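# Switch on the shaker holding four jars

## Task

Four jars already sit on the shaker, whose timer is preset to 20 seconds; turn the shaker on so it starts running.

## Robot and tools

Robot: two arms, left_arm and right_arm, each with six joints and a two-finger gripper. Calibrated base positions in the scene frame: left_arm at (-0.010, +0.239, +0.024) m, right_arm at (-0.043, -0.309, +0.013) m, both turned almost not at all about z. Scene frame: origin at table height, halfway between the nominal bases; +x reaches out over the table, +z points up, left_arm sits toward +y. Arm names do not match image sides.

Joint order, used in every row and in every per-joint list of a result: elbow, shoulder, waist, wrist roll, wrist yaw, wrist pitch. The wrist yaw sign is flipped on both arms, in commands and in readouts. Nominal ranges in the arm's own sign: waist -2.618 to 3.054, shoulder 0.000 to 3.142, elbow 0.000 to 3.142, wrist pitch -1.571 to 1.571, wrist yaw -1.571 to 1.571 (symmetric, so the flip does not change it), wrist roll -2.094 to 2.094. True ends may differ by up to 0.059 rad either way.

A row is always 14 numbers, each in [-1, 1]: six joint values then the gripper opening for left_arm, then the same seven for right_arm. Joint values are offsets, not poses: they count from the Joint targets shown in the latest result, and 1.0 equals 2.224 rad for elbow, shoulder and waist, and 8.485 rad for the three wrist joints. Sending the same offset twice moves the arm twice. The opening is absolute: +1 fully open, -1 shut. To leave a gripper alone, resend its current command (0 means half-shut, not unchanged).

execute_actions(actions, cameras): actions is a list of up to 15 actions; each action is a list of up to 15 rows, one row per 1/30 s step, with the last row held to fill 15 steps. Every action counts from the Joint targets at its own start. An action is rejected for both arms if it would push any joint more than 0.059 rad outside its range; a malformed first action, or one failing that check, rejects the whole call. An empty actions list returns the full state plus all images.

move(target, speed, blend, opening_speed, grip_force, blocking, cameras): target is one 14-number row, or a list of up to 15 rows, all counted as offsets from the same current Joint targets. All joints travel together, so the hand follows a curve, and nothing is avoided on the way. speed: rad/s of the joint with the most to travel, 0.01 to 12.57, default 0.5; one value or one per target. blend: radians of corner rounding between listed targets, 0 = stop at each. opening_speed: rate of the opening on the -1..+1 scale per second, at least 0.2; use it for gentle closing. grip_force: newtons per pad, 10 to 50, one number or one per arm; it persists. blocking=false returns after about 0.5 s while motion continues. The whole list must fit in 10 s. Result adds a move: line with done, off_target (resting over 0.035 rad from target), moving, held or fault, plus limits=held if steps were withheld.

wait(seconds 0 to 10, cameras) lets time pass with commands held; stop(cameras) brakes a running move. zoom_image(camera, region [x0,y0,x1,y1] in pixels, at most 504 by 504) enlarges part of that camera's newest image. Cameras: cam_high, cam_low, cam_over, cam_left_wrist, cam_right_wrist, each 672x504. finished_scene(scene) ends scene 1 or 2 for good; call it only once the shaker is running on its own.

Results: end_effector_position (m) and end_effector_quat_wxyz are in each arm's own base frame; the grip point lies between the pads, about 1 cm short of the tips; fingers point along gripper +z and close along y. Joint positions/velocities in rad and rad/s, plus pad gap in m (0.094 fully open). Joint torques in N m, joints 1-3 wrapping at ±28. grip_measured is the opening on the command scale; grip_effort_nm is gripper motor effort (negative = closing). Joint targets is the base for your next offsets. Tool commands lists the present gripper commands. "joint sent to its limit" means a joint was clipped at its end; "joint command not followed" means the clearance check altered targets. "Within noise" velocities mean the arm is still.

Motion limits: each joint target stays within 0.339 rad (big joints) or 2.2 rad (wrist) of the measured angle per step, and targets putting the hand more than 200 mm from where it is get scaled back, so large motions need several actions. To release a push, command targets back past the measured positions.

Avoid: knocking jars off the shaker or anything off the table; fast impacts on the shaker or table; arms or grippers touching each other (a grip on the other arm's fingers counts); loading a wrist-camera cable; holding an arm stretched or straining, which heats motors (MOTOR HOT at 75 °C, the arm folds and stops at 90 °C, goes limp at 100 °C). Press buttons slowly with a small overshoot. Loose objects may occasionally get nudged by the scene.

Each tool is called by a JSON object that holds its "fn" and its "kwargs", one argument or row to a line.

## Session

{"fn": "execute_actions", "kwargs": {
  "actions": []
}}

Scene clock: 0.00 s.
left_arm: end_effector_position=(+0.3823, -0.0520, +0.2597) grip_measured=+1.000 grip_effort_nm=n/a end_effector_quat_wxyz=(+0.486, -0.289, +0.825, +0.015) | right_arm: end_effector_position=(+0.2685, +0.1090, +0.1528) grip_measured=+1.000 grip_effort_nm=n/a end_effector_quat_wxyz=(+0.362, -0.011, +0.898, +0.249)
Joint names: [elbow, shoulder, waist, wrist roll, wrist yaw, wrist pitch]
Joint positions: left_arm=[1.199 1.336 -0.424 -0.798 0.649 -0.587 0.094] | right_arm=[0.584 0.867 0.168 0.304 0.349 -0.428 0.094]
Joint velocities: within noise
Joint torques (N m): no reading
Heat: left arm: 52 °C; right arm: 44 °C.
Joint targets: left_arm=[1.207 1.330 -0.424 -0.797 0.658 -0.593] | right_arm=[0.591 0.862 0.168 0.301 0.353 -0.437]
Tool commands: left_gripper/opening=+1.0 right_gripper/opening=+1.0

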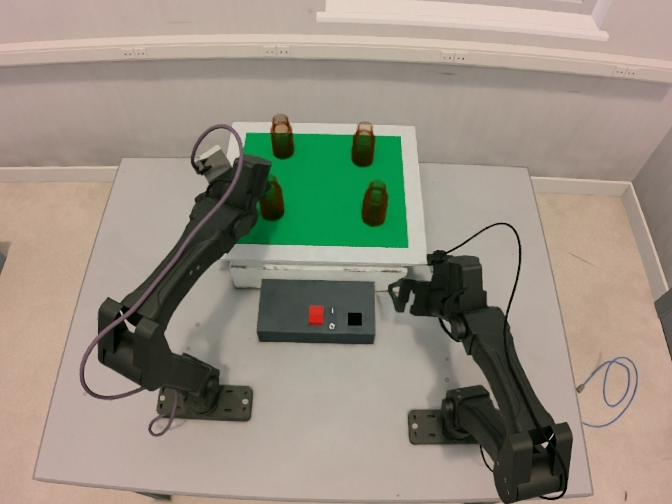

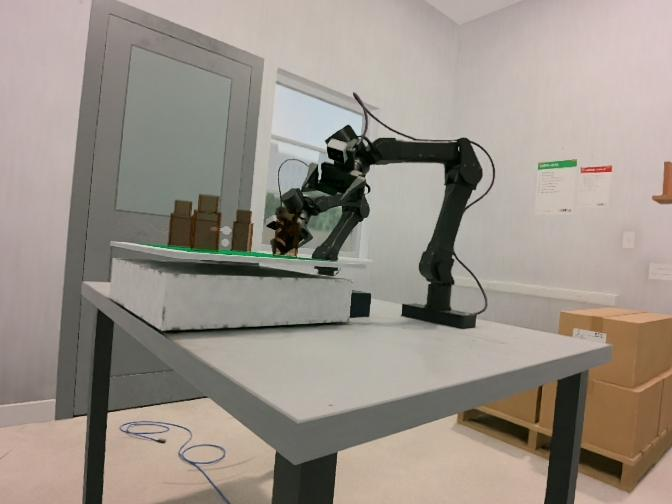

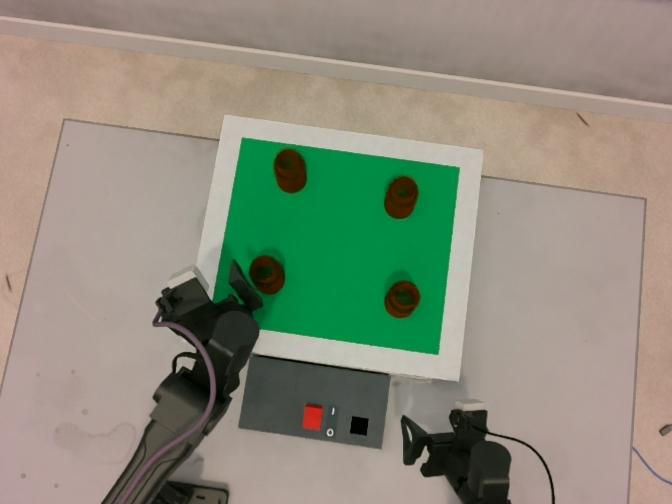

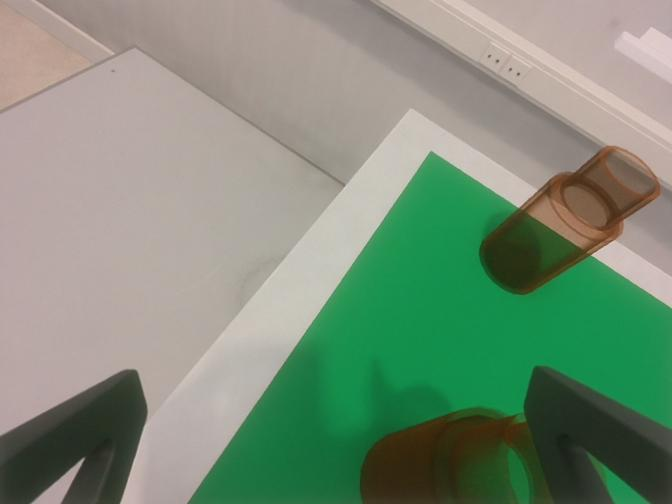

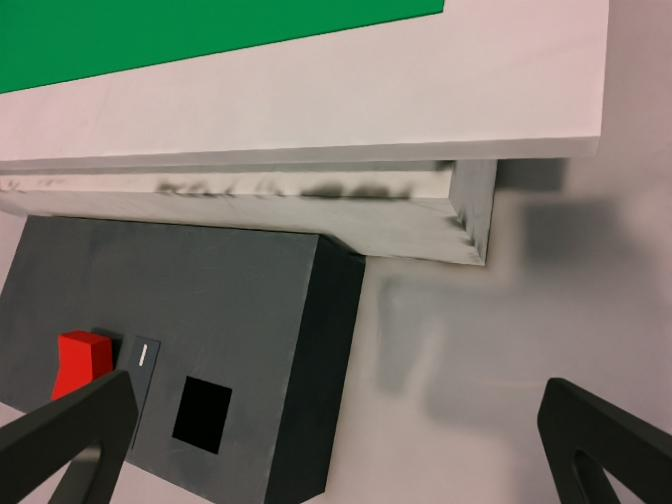

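{"fn": "zoom_image", "kwargs": {
  "camera": "cam_right_wrist",
  "region": [0, 200, 380, 504]
}}

{"fn": "zoom_image", "kwargs": {
  "camera": "cam_over",
  "region": [230, 340, 400, 460]
}}

{"fn": "zoom_image", "kwargs": {
  "camera": "cam_high",
  "region": [250, 270, 390, 350]
}}

{"fn": "zoom_image", "kwargs": {
  "camera": "cam_low",
  "region": [100, 130, 400, 350]
}}

Scaled by 1.326 from the camera's 672x504 image, which has a finer 960x720 frame.

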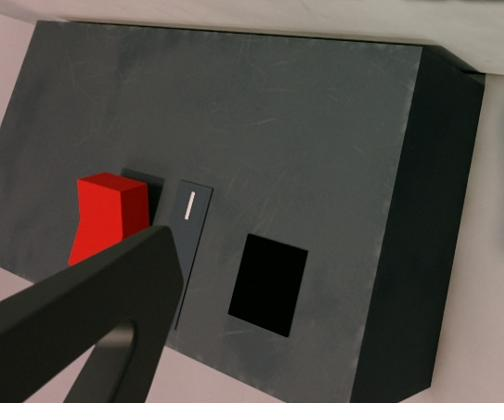

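Scaled by 2.965 from the camera's 672x504 image, which has a finer 960x720 frame.

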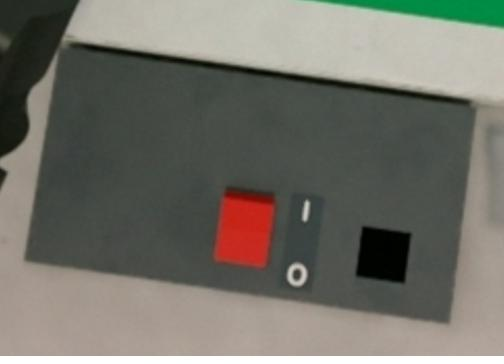

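Scaled by 3.600 from the camera's 672x504 image, which has a finer 960x720 frame.

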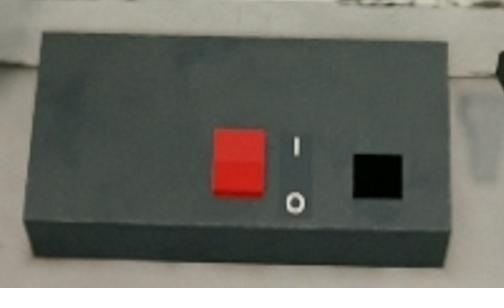

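Scaled by 1.680 from the camera's 672x504 image, which has a finer 960x720 frame.

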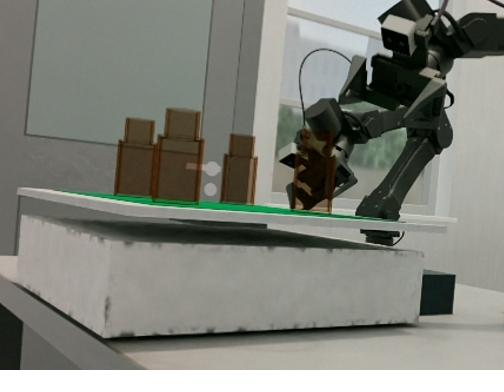

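{"fn": "move", "kwargs": {
  "target": [
    [0,-0.225,0,0,0,0,1,0,0,0.329,-0.0355,-0.0416,0,-1],
    [0,-0.225,0.27,0,0,0,1,0.322,0.337,0.329,-0.0355,-0.0416,-0.0541,-1]
  ],
  "speed": 0.8,
  "cameras": ["all"]
}}

Scene clock: 18.17 s.
left_arm: end_effector_position=(+0.2348, +0.1523, +0.4118) grip_measured=+1.000 grip_effort_nm=0.01 end_effector_quat_wxyz=(+0.641, -0.521, +0.561, +0.054) | right_arm: end_effector_position=(+0.2319, +0.2923, +0.1330) grip_measured=-0.992 grip_effort_nm=-0.43 end_effector_quat_wxyz=(+0.173, -0.422, +0.885, +0.088)
Joint names: [elbow, shoulder, waist, wrist roll, wrist yaw, wrist pitch]
Joint positions: left_arm=[1.199 0.829 0.17 -0.798 0.651 -0.587 0.094] | right_arm=[1.283 1.594 0.893 0.005 0.008 -0.869 0]
Joint torques (N m): left_arm=[7.54 0.68 0.49 0.02 0.16 1.83] | right_arm=[9.72 -6.09 0.61 -0.01 -0.06 0.67]
Heat: left arm: 56 °C; right arm: 46 °C.
Joint targets: left_arm=[1.207 0.829 0.176 -0.797 0.658 -0.593] | right_arm=[1.307 1.611 0.899 0.000 0.000 -0.896]
move: done
camera_calibration:
cam_left_wrist: T_world_to_cam=[[0.641852, -0.461113, 0.612699, -0.335614], [0.0368044, -0.779559, -0.625246, 0.401171], [0.765945, 0.423866, -0.483391, 0.0470768], [0, 0, 0, 1]] pos_world=[0.164591, 0.138026, 0.479217]
cam_right_wrist: T_world_to_cam=[[0.803592, -0.594735, -0.0230294, -0.00929464], [-0.592226, -0.802855, 0.0685064, 0.396753], [-0.0592324, -0.0414126, -0.997385, 0.250741], [0, 0, 0, 1]] pos_world=[0.257288, 0.323391, 0.222692]

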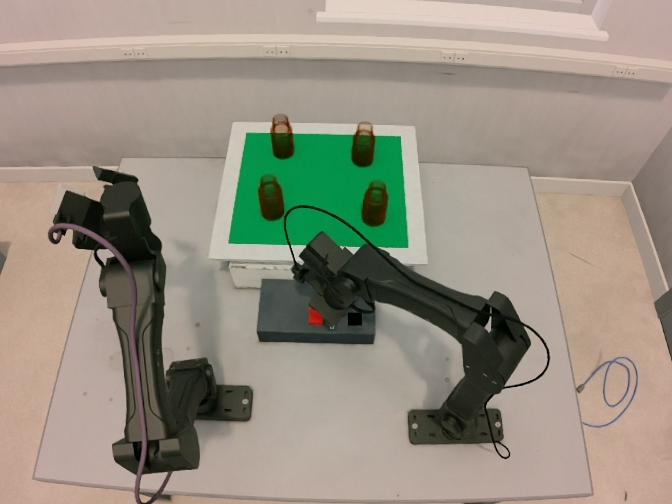

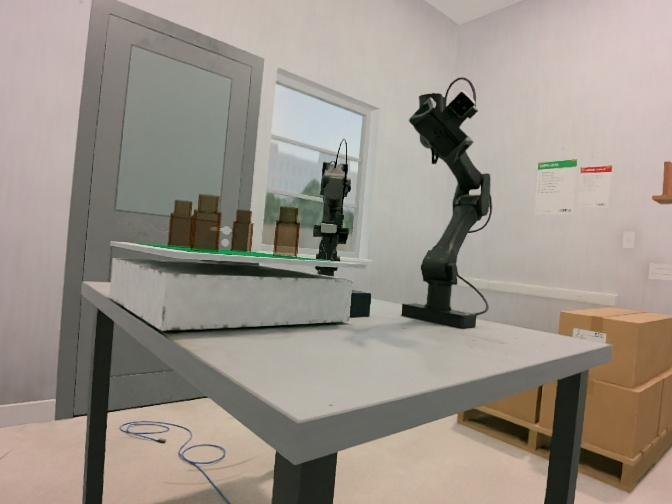

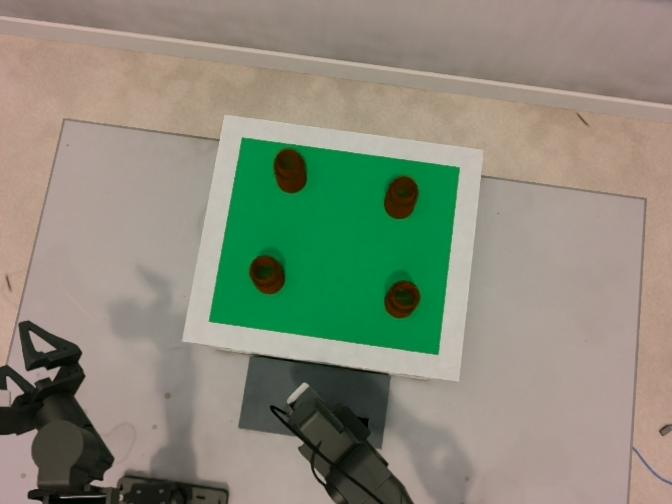

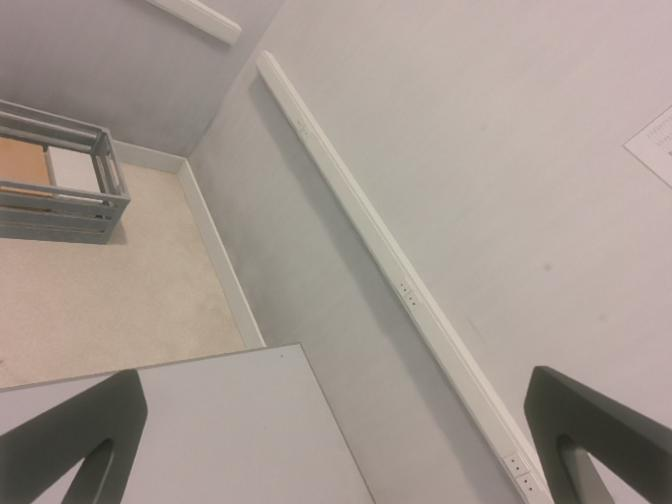

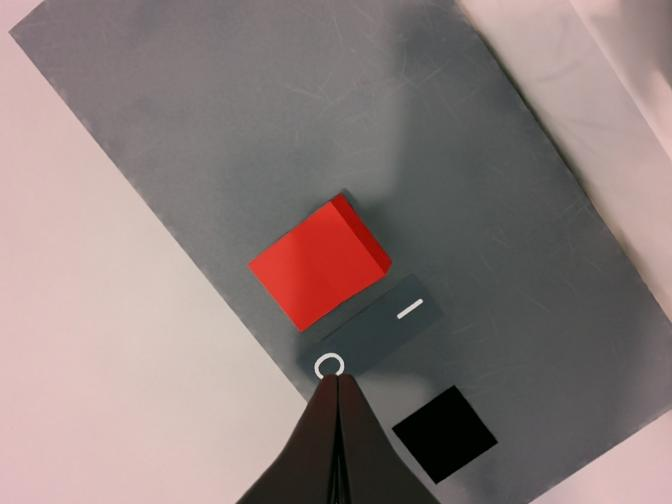

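{"fn": "move", "kwargs": {
  "target": [0,0,0,0,0,0,1,0.0005,0.055,-0.003,0,0,0.0143,-1],
  "cameras": ["cam_right_wrist"]
}}

Scene clock: 22.87 s.
left_arm: end_effector_position=(+0.2348, +0.1523, +0.4118) grip_measured=+1.000 grip_effort_nm=0.01 end_effector_quat_wxyz=(+0.641, -0.521, +0.561, +0.054) | right_arm: end_effector_position=(+0.2461, +0.3099, +0.0992) grip_measured=-0.992 grip_effort_nm=-0.43 end_effector_quat_wxyz=(+0.163, -0.423, +0.887, +0.083)
Joint names: [elbow, shoulder, waist, wrist roll, wrist yaw, wrist pitch]
Joint positions: left_arm=[1.199 0.829 0.17 -0.798 0.651 -0.587 0.094] | right_arm=[1.289 1.715 0.893 0.005 0.008 -0.777 0]
Joint torques (N m): left_arm=[7.54 0.7 0.5 0.01 0.14 1.84] | right_arm=[9.13 -7.15 -0.02 -0.01 -0.05 0.9]
Heat: left arm: 56 °C; right arm: 47 °C.
Joint targets: left_arm=[1.207 0.829 0.176 -0.797 0.658 -0.593] | right_arm=[1.308 1.734 0.893 0.000 0.000 -0.775]
move: done
camera_calibration:
cam_right_wrist: T_world_to_cam=[[0.803251, -0.595159, -0.0239749, -0.0107182], [-0.591026, -0.801382, 0.0920656, 0.418516], [-0.0740067, -0.0597819, -0.995464, 0.227728], [0, 0, 0, 1]] pos_world=[0.272817, 0.342626, 0.187907]
Images, in order (width x height): cam_right_wrist 672x504.

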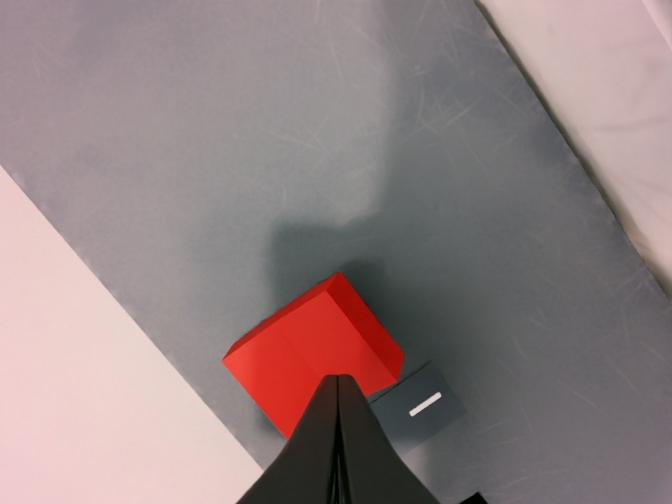

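{"fn": "move", "kwargs": {
  "target": [0,0,0,0,0,0,1,-0.0261,0.0216,-0.006,0,0,0.0125,-1],
  "speed": 0.08,
  "cameras": ["cam_right_wrist","cam_over"]
}}

Scene clock: 27.47 s.
left_arm: end_effector_position=(+0.2348, +0.1523, +0.4118) grip_measured=+1.000 grip_effort_nm=0.01 end_effector_quat_wxyz=(+0.641, -0.521, +0.561, +0.054) | right_arm: end_effector_position=(+0.2570, +0.3198, +0.0885) grip_measured=-0.992 grip_effort_nm=-0.43 end_effector_quat_wxyz=(+0.181, -0.419, +0.885, +0.090)
Joint names: [elbow, shoulder, waist, wrist roll, wrist yaw, wrist pitch]
Joint positions: left_arm=[1.199 0.829 0.17 -0.798 0.651 -0.587 0.094] | right_arm=[1.268 1.747 0.889 0.005 0.006 -0.685 0]
Joint torques (N m): left_arm=[7.56 0.68 0.54 0.02 0.16 1.83] | right_arm=[5.57 -6.01 -0.91 0 -0.03 1.12]
Heat: left arm: 56 °C; right arm: 47 °C.
Joint targets: left_arm=[1.207 0.829 0.176 -0.797 0.658 -0.593] | right_arm=[1.250 1.781 0.879 0.000 0.000 -0.669]
move: done
camera_calibration:
cam_right_wrist: T_world_to_cam=[[0.800569, -0.598897, -0.0202834, -0.0122472], [-0.597299, -0.800241, 0.0533812, 0.438617], [-0.0482015, -0.0306201, -0.998368, 0.202775], [0, 0, 0, 1]] pos_world=[0.281564, 0.349873, 0.178781]
Images, in order (width x height): cam_over 672x504, cam_right_wrist 672x504.

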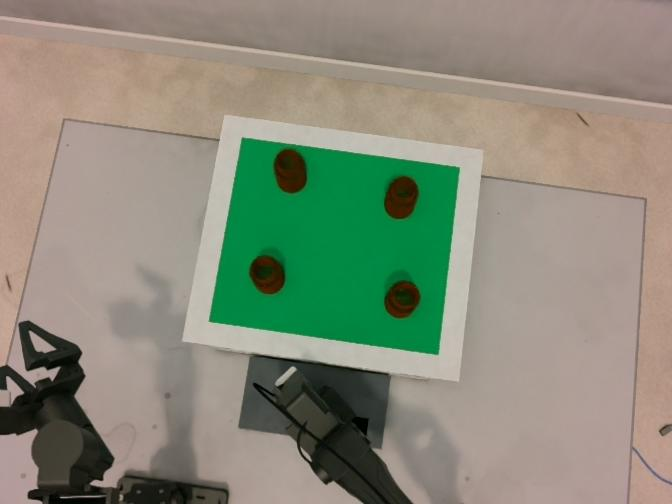

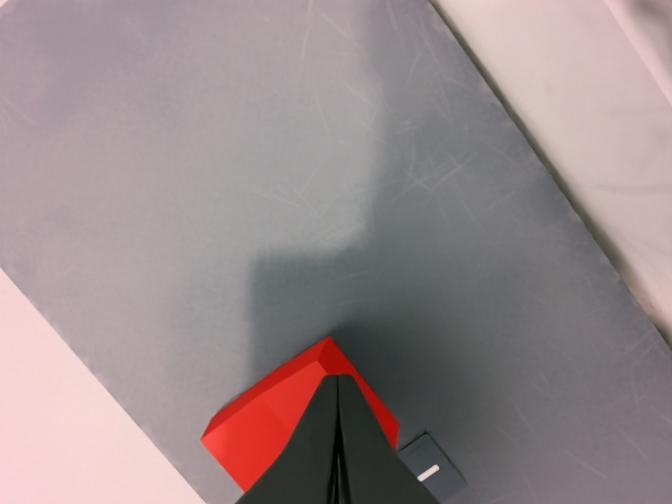

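{"fn": "move", "kwargs": {
  "target": [0,0,0,0,0,0,1,-0.053,0.003,0,0,0,0.0145,-1],
  "speed": 0.08,
  "cameras": ["cam_right_wrist","cam_over"]
}}

Scene clock: 30.47 s.
left_arm: end_effector_position=(+0.2348, +0.1523, +0.4118) grip_measured=+1.000 grip_effort_nm=0.01 end_effector_quat_wxyz=(+0.641, -0.521, +0.561, +0.054) | right_arm: end_effector_position=(+0.2603, +0.3199, +0.0821) grip_measured=-0.992 grip_effort_nm=-0.43 end_effector_quat_wxyz=(+0.207, -0.415, +0.881, +0.099)
Joint names: [elbow, shoulder, waist, wrist roll, wrist yaw, wrist pitch]
Joint positions: left_arm=[1.199 0.829 0.17 -0.798 0.651 -0.587 0.094] | right_arm=[1.185 1.72 0.885 0.004 0.002 -0.573 0]
Joint torques (N m): left_arm=[7.57 0.7 0.58 0.02 0.14 1.82] | right_arm=[2.32 -2.71 -0.46 -0.01 0.01 1.34]
Heat: left arm: 57 °C; right arm: 46 °C.
Joint targets: left_arm=[1.207 0.829 0.176 -0.797 0.658 -0.593] | right_arm=[1.132 1.788 0.880 0.000 0.000 -0.546]
move: off_target (right_arm); right_arm: the shoulder is farthest, 0.067 rad from its target
camera_calibration:
cam_right_wrist: T_world_to_cam=[[0.797768, -0.602807, -0.0137765, -0.0135879], [-0.602893, -0.797817, -0.00284161, 0.446246], [-0.00927814, 0.0105727, -0.999901, 0.173376], [0, 0, 0, 1]] pos_world=[0.281487, 0.345999, 0.17444]
Images, in order (width x height): cam_over 672x504, cam_right_wrist 672x504.

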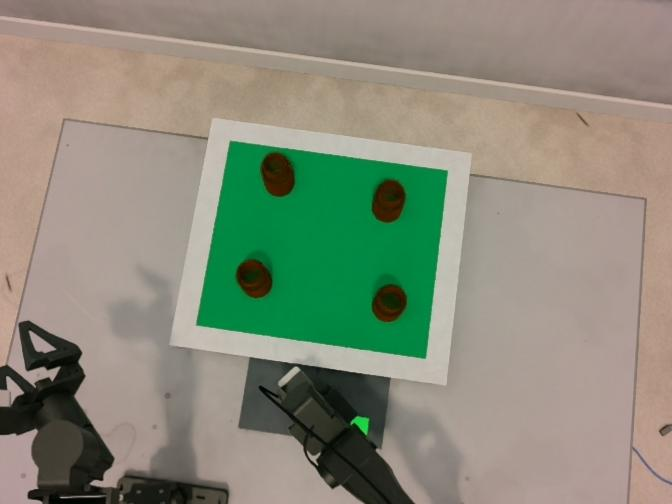

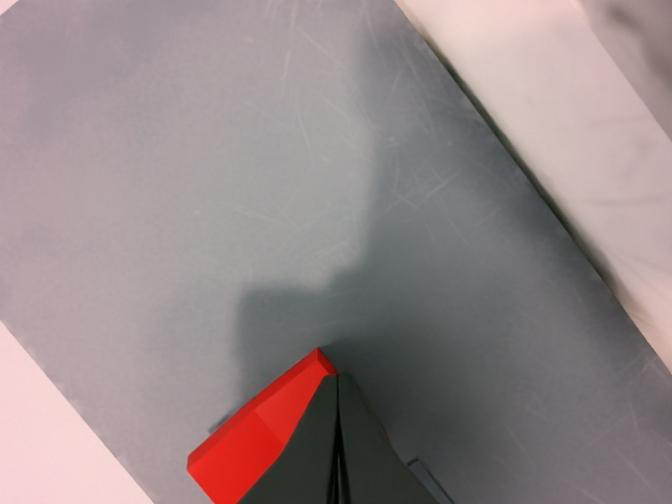

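{"fn": "move", "kwargs": {
  "target": [0,0,0,0,0,0,1,0.08,-0.107,0,0,0,-0.0264,-1],
  "cameras": ["cam_over","cam_low","cam_right_wrist"]
}}

{"fn": "wait", "kwargs": {
  "seconds": 1,
  "cameras": ["cam_over","cam_low"]
}}

Scene clock: 32.90 s.
left_arm: end_effector_position=(+0.2348, +0.1523, +0.4118) grip_measured=+1.000 grip_effort_nm=0.01 end_effector_quat_wxyz=(+0.641, -0.521, +0.561, +0.054) | right_arm: end_effector_position=(+0.2552, +0.3136, +0.1683) grip_measured=-0.992 grip_effort_nm=-0.43 end_effector_quat_wxyz=(+0.255, -0.409, +0.868, +0.122)
Joint names: [elbow, shoulder, waist, wrist roll, wrist yaw, wrist pitch]
Joint positions: left_arm=[1.199 0.829 0.17 -0.798 0.651 -0.587 0.094] | right_arm=[1.302 1.557 0.885 0.004 0.002 -0.743 0]
Joint torques (N m): left_arm=[7.56 0.68 0.46 0.02 0.15 1.83] | right_arm=[8.38 -8.14 -0.44 -0.01 0.01 0.96]
Heat: left arm: 57 °C; right arm: 46 °C.
Joint targets: left_arm=[1.207 0.829 0.176 -0.797 0.658 -0.593] | right_arm=[1.310 1.550 0.880 0.000 0.000 -0.770]
move: done
camera_calibration:
cam_right_wrist: T_world_to_cam=[[0.798571, -0.601828, -0.00934095, -0.013306], [-0.598861, -0.792886, -0.112686, 0.454318], [0.0604113, 0.0955818, -0.993587, 0.214142], [0, 0, 0, 1]] pos_world=[0.269762, 0.331746, 0.26384]
Images, in order (width x height): cam_low 672x504, cam_over 672x504, cam_right_wrist 672x504.

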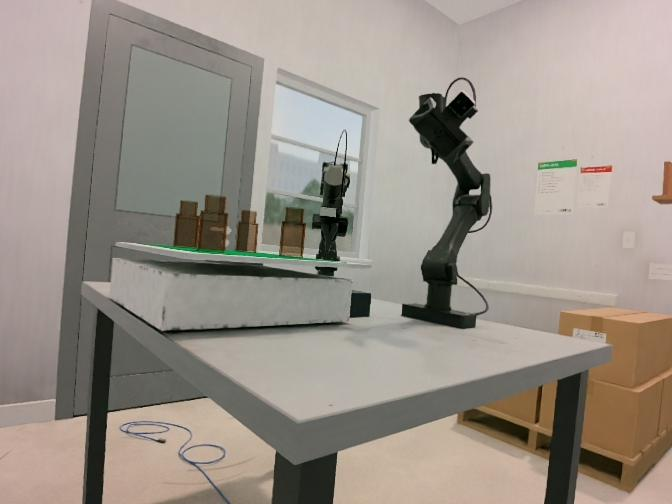

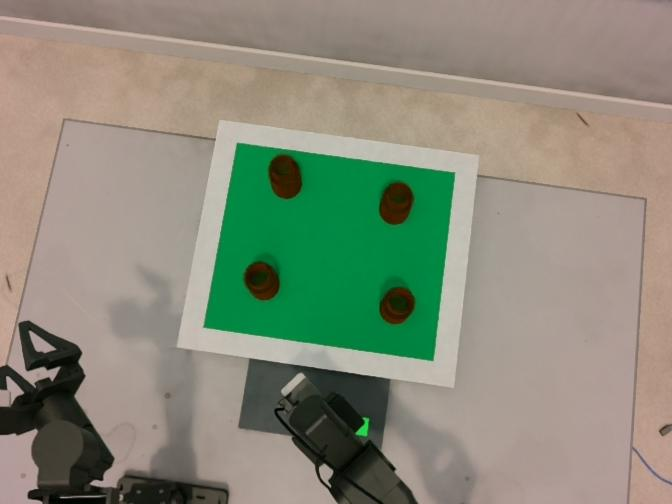

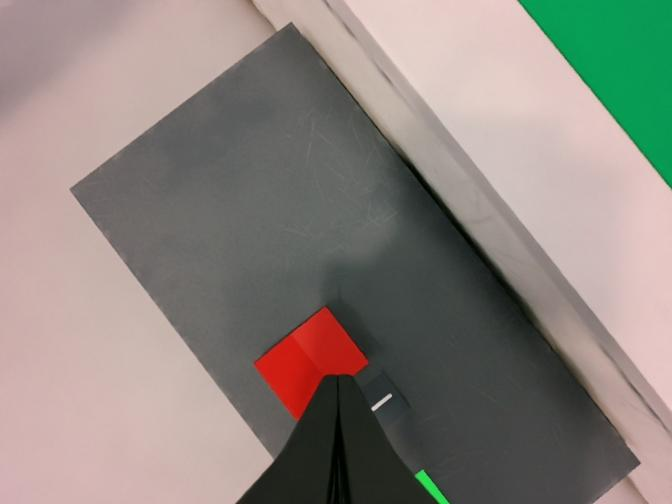

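Scene clock: 33.90 s.
left_arm: end_effector_position=(+0.2348, +0.1523, +0.4118) grip_measured=+1.000 grip_effort_nm=0.01 end_effector_quat_wxyz=(+0.641, -0.521, +0.561, +0.054) | right_arm: end_effector_position=(+0.2552, +0.3135, +0.1683) grip_measured=-0.992 grip_effort_nm=-0.43 end_effector_quat_wxyz=(+0.255, -0.409, +0.868, +0.122)
Joint names: [elbow, shoulder, waist, wrist roll, wrist yaw, wrist pitch]
Joint positions: left_arm=[1.199 0.829 0.17 -0.798 0.651 -0.587 0.094] | right_arm=[1.302 1.557 0.885 0.004 0.002 -0.744 0]
Joint torques (N m): left_arm=[7.53 0.72 0.5 0.03 0.15 1.84] | right_arm=[8.35 -8.13 -0.5 0 0.02 0.95]
Heat: left arm: 57 °C; right arm: 46 °C.
Joint targets: left_arm=[1.207 0.829 0.176 -0.797 0.658 -0.593] | right_arm=[1.310 1.550 0.880 0.000 0.000 -0.770]
Tool commands: left_gripper/opening=+1.0 right_gripper/opening=-1.0
wait: 1.00 s; at rest by 0.17 s
Images, in order (width x height): cam_low 672x504, cam_over 672x504.

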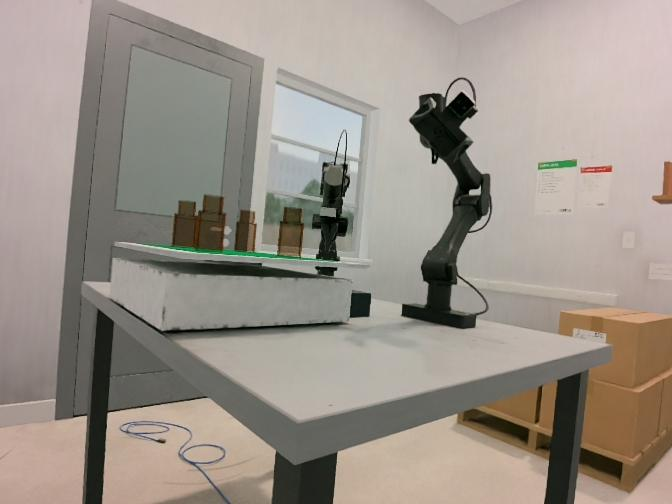

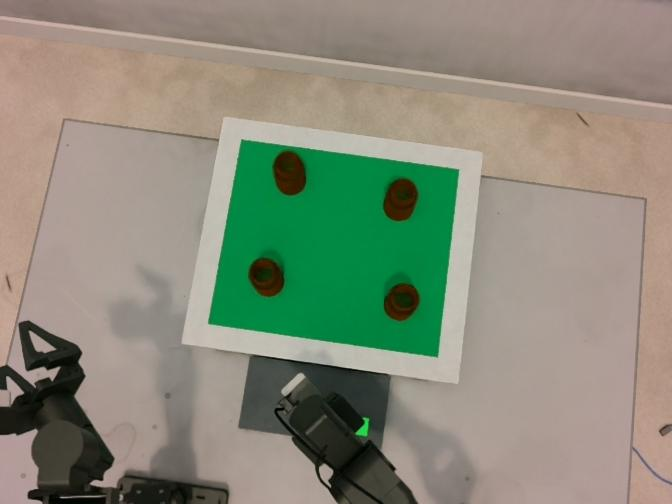

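{"fn": "wait", "kwargs": {
  "seconds": 6,
  "cameras": ["cam_over"]
}}

{"fn": "wait", "kwargs": {
  "seconds": 10,
  "cameras": ["cam_over"]
}}

Scene clock: 40.63 s.
left_arm: end_effector_position=(+0.2348, +0.1523, +0.4118) grip_measured=+1.000 grip_effort_nm=0.01 end_effector_quat_wxyz=(+0.641, -0.521, +0.561, +0.054) | right_arm: end_effector_position=(+0.2552, +0.3135, +0.1683) grip_measured=-0.992 grip_effort_nm=-0.43 end_effector_quat_wxyz=(+0.255, -0.409, +0.868, +0.122)
Joint names: [elbow, shoulder, waist, wrist roll, wrist yaw, wrist pitch]
Joint positions: left_arm=[1.199 0.829 0.17 -0.798 0.651 -0.587 0.094] | right_arm=[1.302 1.557 0.885 0.004 0.002 -0.744 0]
Joint torques (N m): left_arm=[7.56 0.69 0.44 0.04 0.15 1.85] | right_arm=[8.39 -8.13 -0.49 -0.01 0.02 0.95]
Heat: left arm: 57 °C; right arm: 47 °C.
Joint targets: left_arm=[1.207 0.829 0.176 -0.797 0.658 -0.593] | right_arm=[1.310 1.550 0.880 0.000 0.000 -0.770]
Tool commands: left_gripper/opening=+1.0 right_gripper/opening=-1.0
wait: 6.00 s; at rest from the start
Images, in order (width x height): cam_over 672x504.

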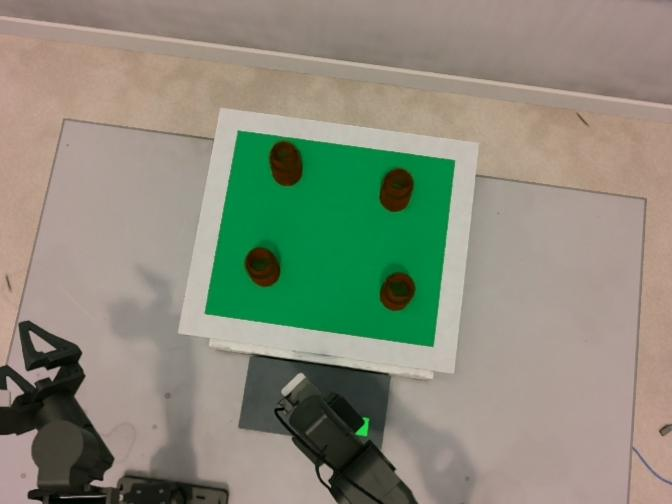

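Scene clock: 50.63 s.
left_arm: end_effector_position=(+0.2348, +0.1523, +0.4118) grip_measured=+1.000 grip_effort_nm=0.01 end_effector_quat_wxyz=(+0.641, -0.521, +0.561, +0.054) | right_arm: end_effector_position=(+0.2552, +0.3135, +0.1683) grip_measured=-0.992 grip_effort_nm=-0.43 end_effector_quat_wxyz=(+0.255, -0.409, +0.868, +0.122)
Joint names: [elbow, shoulder, waist, wrist roll, wrist yaw, wrist pitch]
Joint positions: left_arm=[1.199 0.829 0.17 -0.798 0.651 -0.587 0.094] | right_arm=[1.302 1.557 0.885 0.004 0.002 -0.744 0]
Joint torques (N m): left_arm=[7.49 0.69 0.5 0.02 0.16 1.83] | right_arm=[8.34 -8.16 -0.49 0 0.01 0.95]
Heat: left arm: 57 °C; right arm: 47 °C.
Joint targets: left_arm=[1.207 0.829 0.176 -0.797 0.658 -0.593] | right_arm=[1.310 1.550 0.880 0.000 0.000 -0.770]
Tool commands: left_gripper/opening=+1.0 right_gripper/opening=-1.0
wait: 10.00 s; at rest by 0.17 s
Images, in order (width x height): cam_over 672x504.

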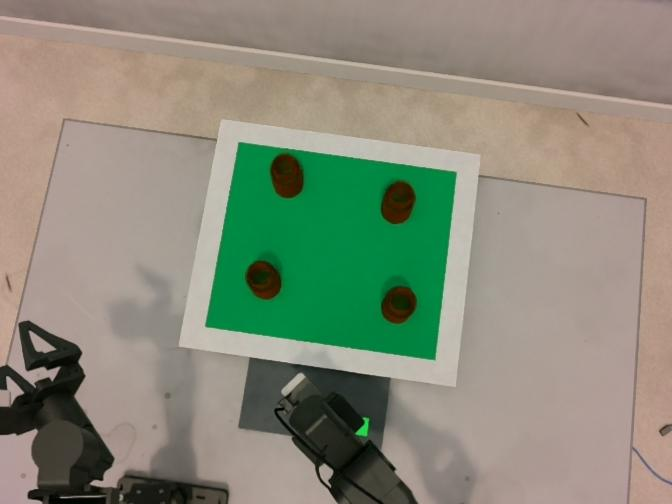

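{"fn": "wait", "kwargs": {
  "seconds": 1.5,
  "cameras": ["cam_over"]
}}

Scene clock: 52.57 s.
left_arm: end_effector_position=(+0.2348, +0.1523, +0.4118) grip_measured=+1.000 grip_effort_nm=0.01 end_effector_quat_wxyz=(+0.641, -0.521, +0.561, +0.054) | right_arm: end_effector_position=(+0.2552, +0.3135, +0.1683) grip_measured=-0.992 grip_effort_nm=-0.43 end_effector_quat_wxyz=(+0.255, -0.409, +0.868, +0.122)
Joint names: [elbow, shoulder, waist, wrist roll, wrist yaw, wrist pitch]
Joint positions: left_arm=[1.199 0.829 0.17 -0.798 0.651 -0.587 0.094] | right_arm=[1.302 1.557 0.885 0.004 0.002 -0.744 0]
Joint torques (N m): left_arm=[7.54 0.65 0.47 0.04 0.16 1.84] | right_arm=[8.38 -8.12 -0.44 0 0.01 0.96]
Heat: left arm: 57 °C; right arm: 47 °C.
Joint targets: left_arm=[1.207 0.829 0.176 -0.797 0.658 -0.593] | right_arm=[1.310 1.550 0.880 0.000 0.000 -0.770]
Tool commands: left_gripper/opening=+1.0 right_gripper/opening=-1.0
wait: 1.50 s; at rest from the start
Images, in order (width x height): cam_over 672x504.

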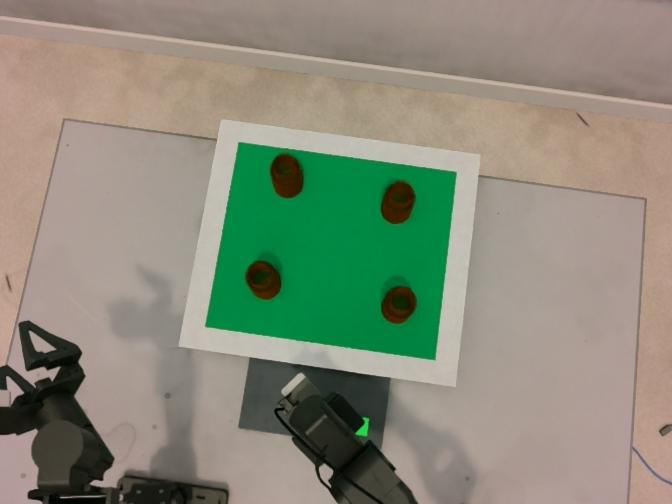

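Run finished (platform stopped); all jars upright.

{"fn": "finished_scene", "kwargs": {
  "scene": 1
}}

The scene is finished: the task was done.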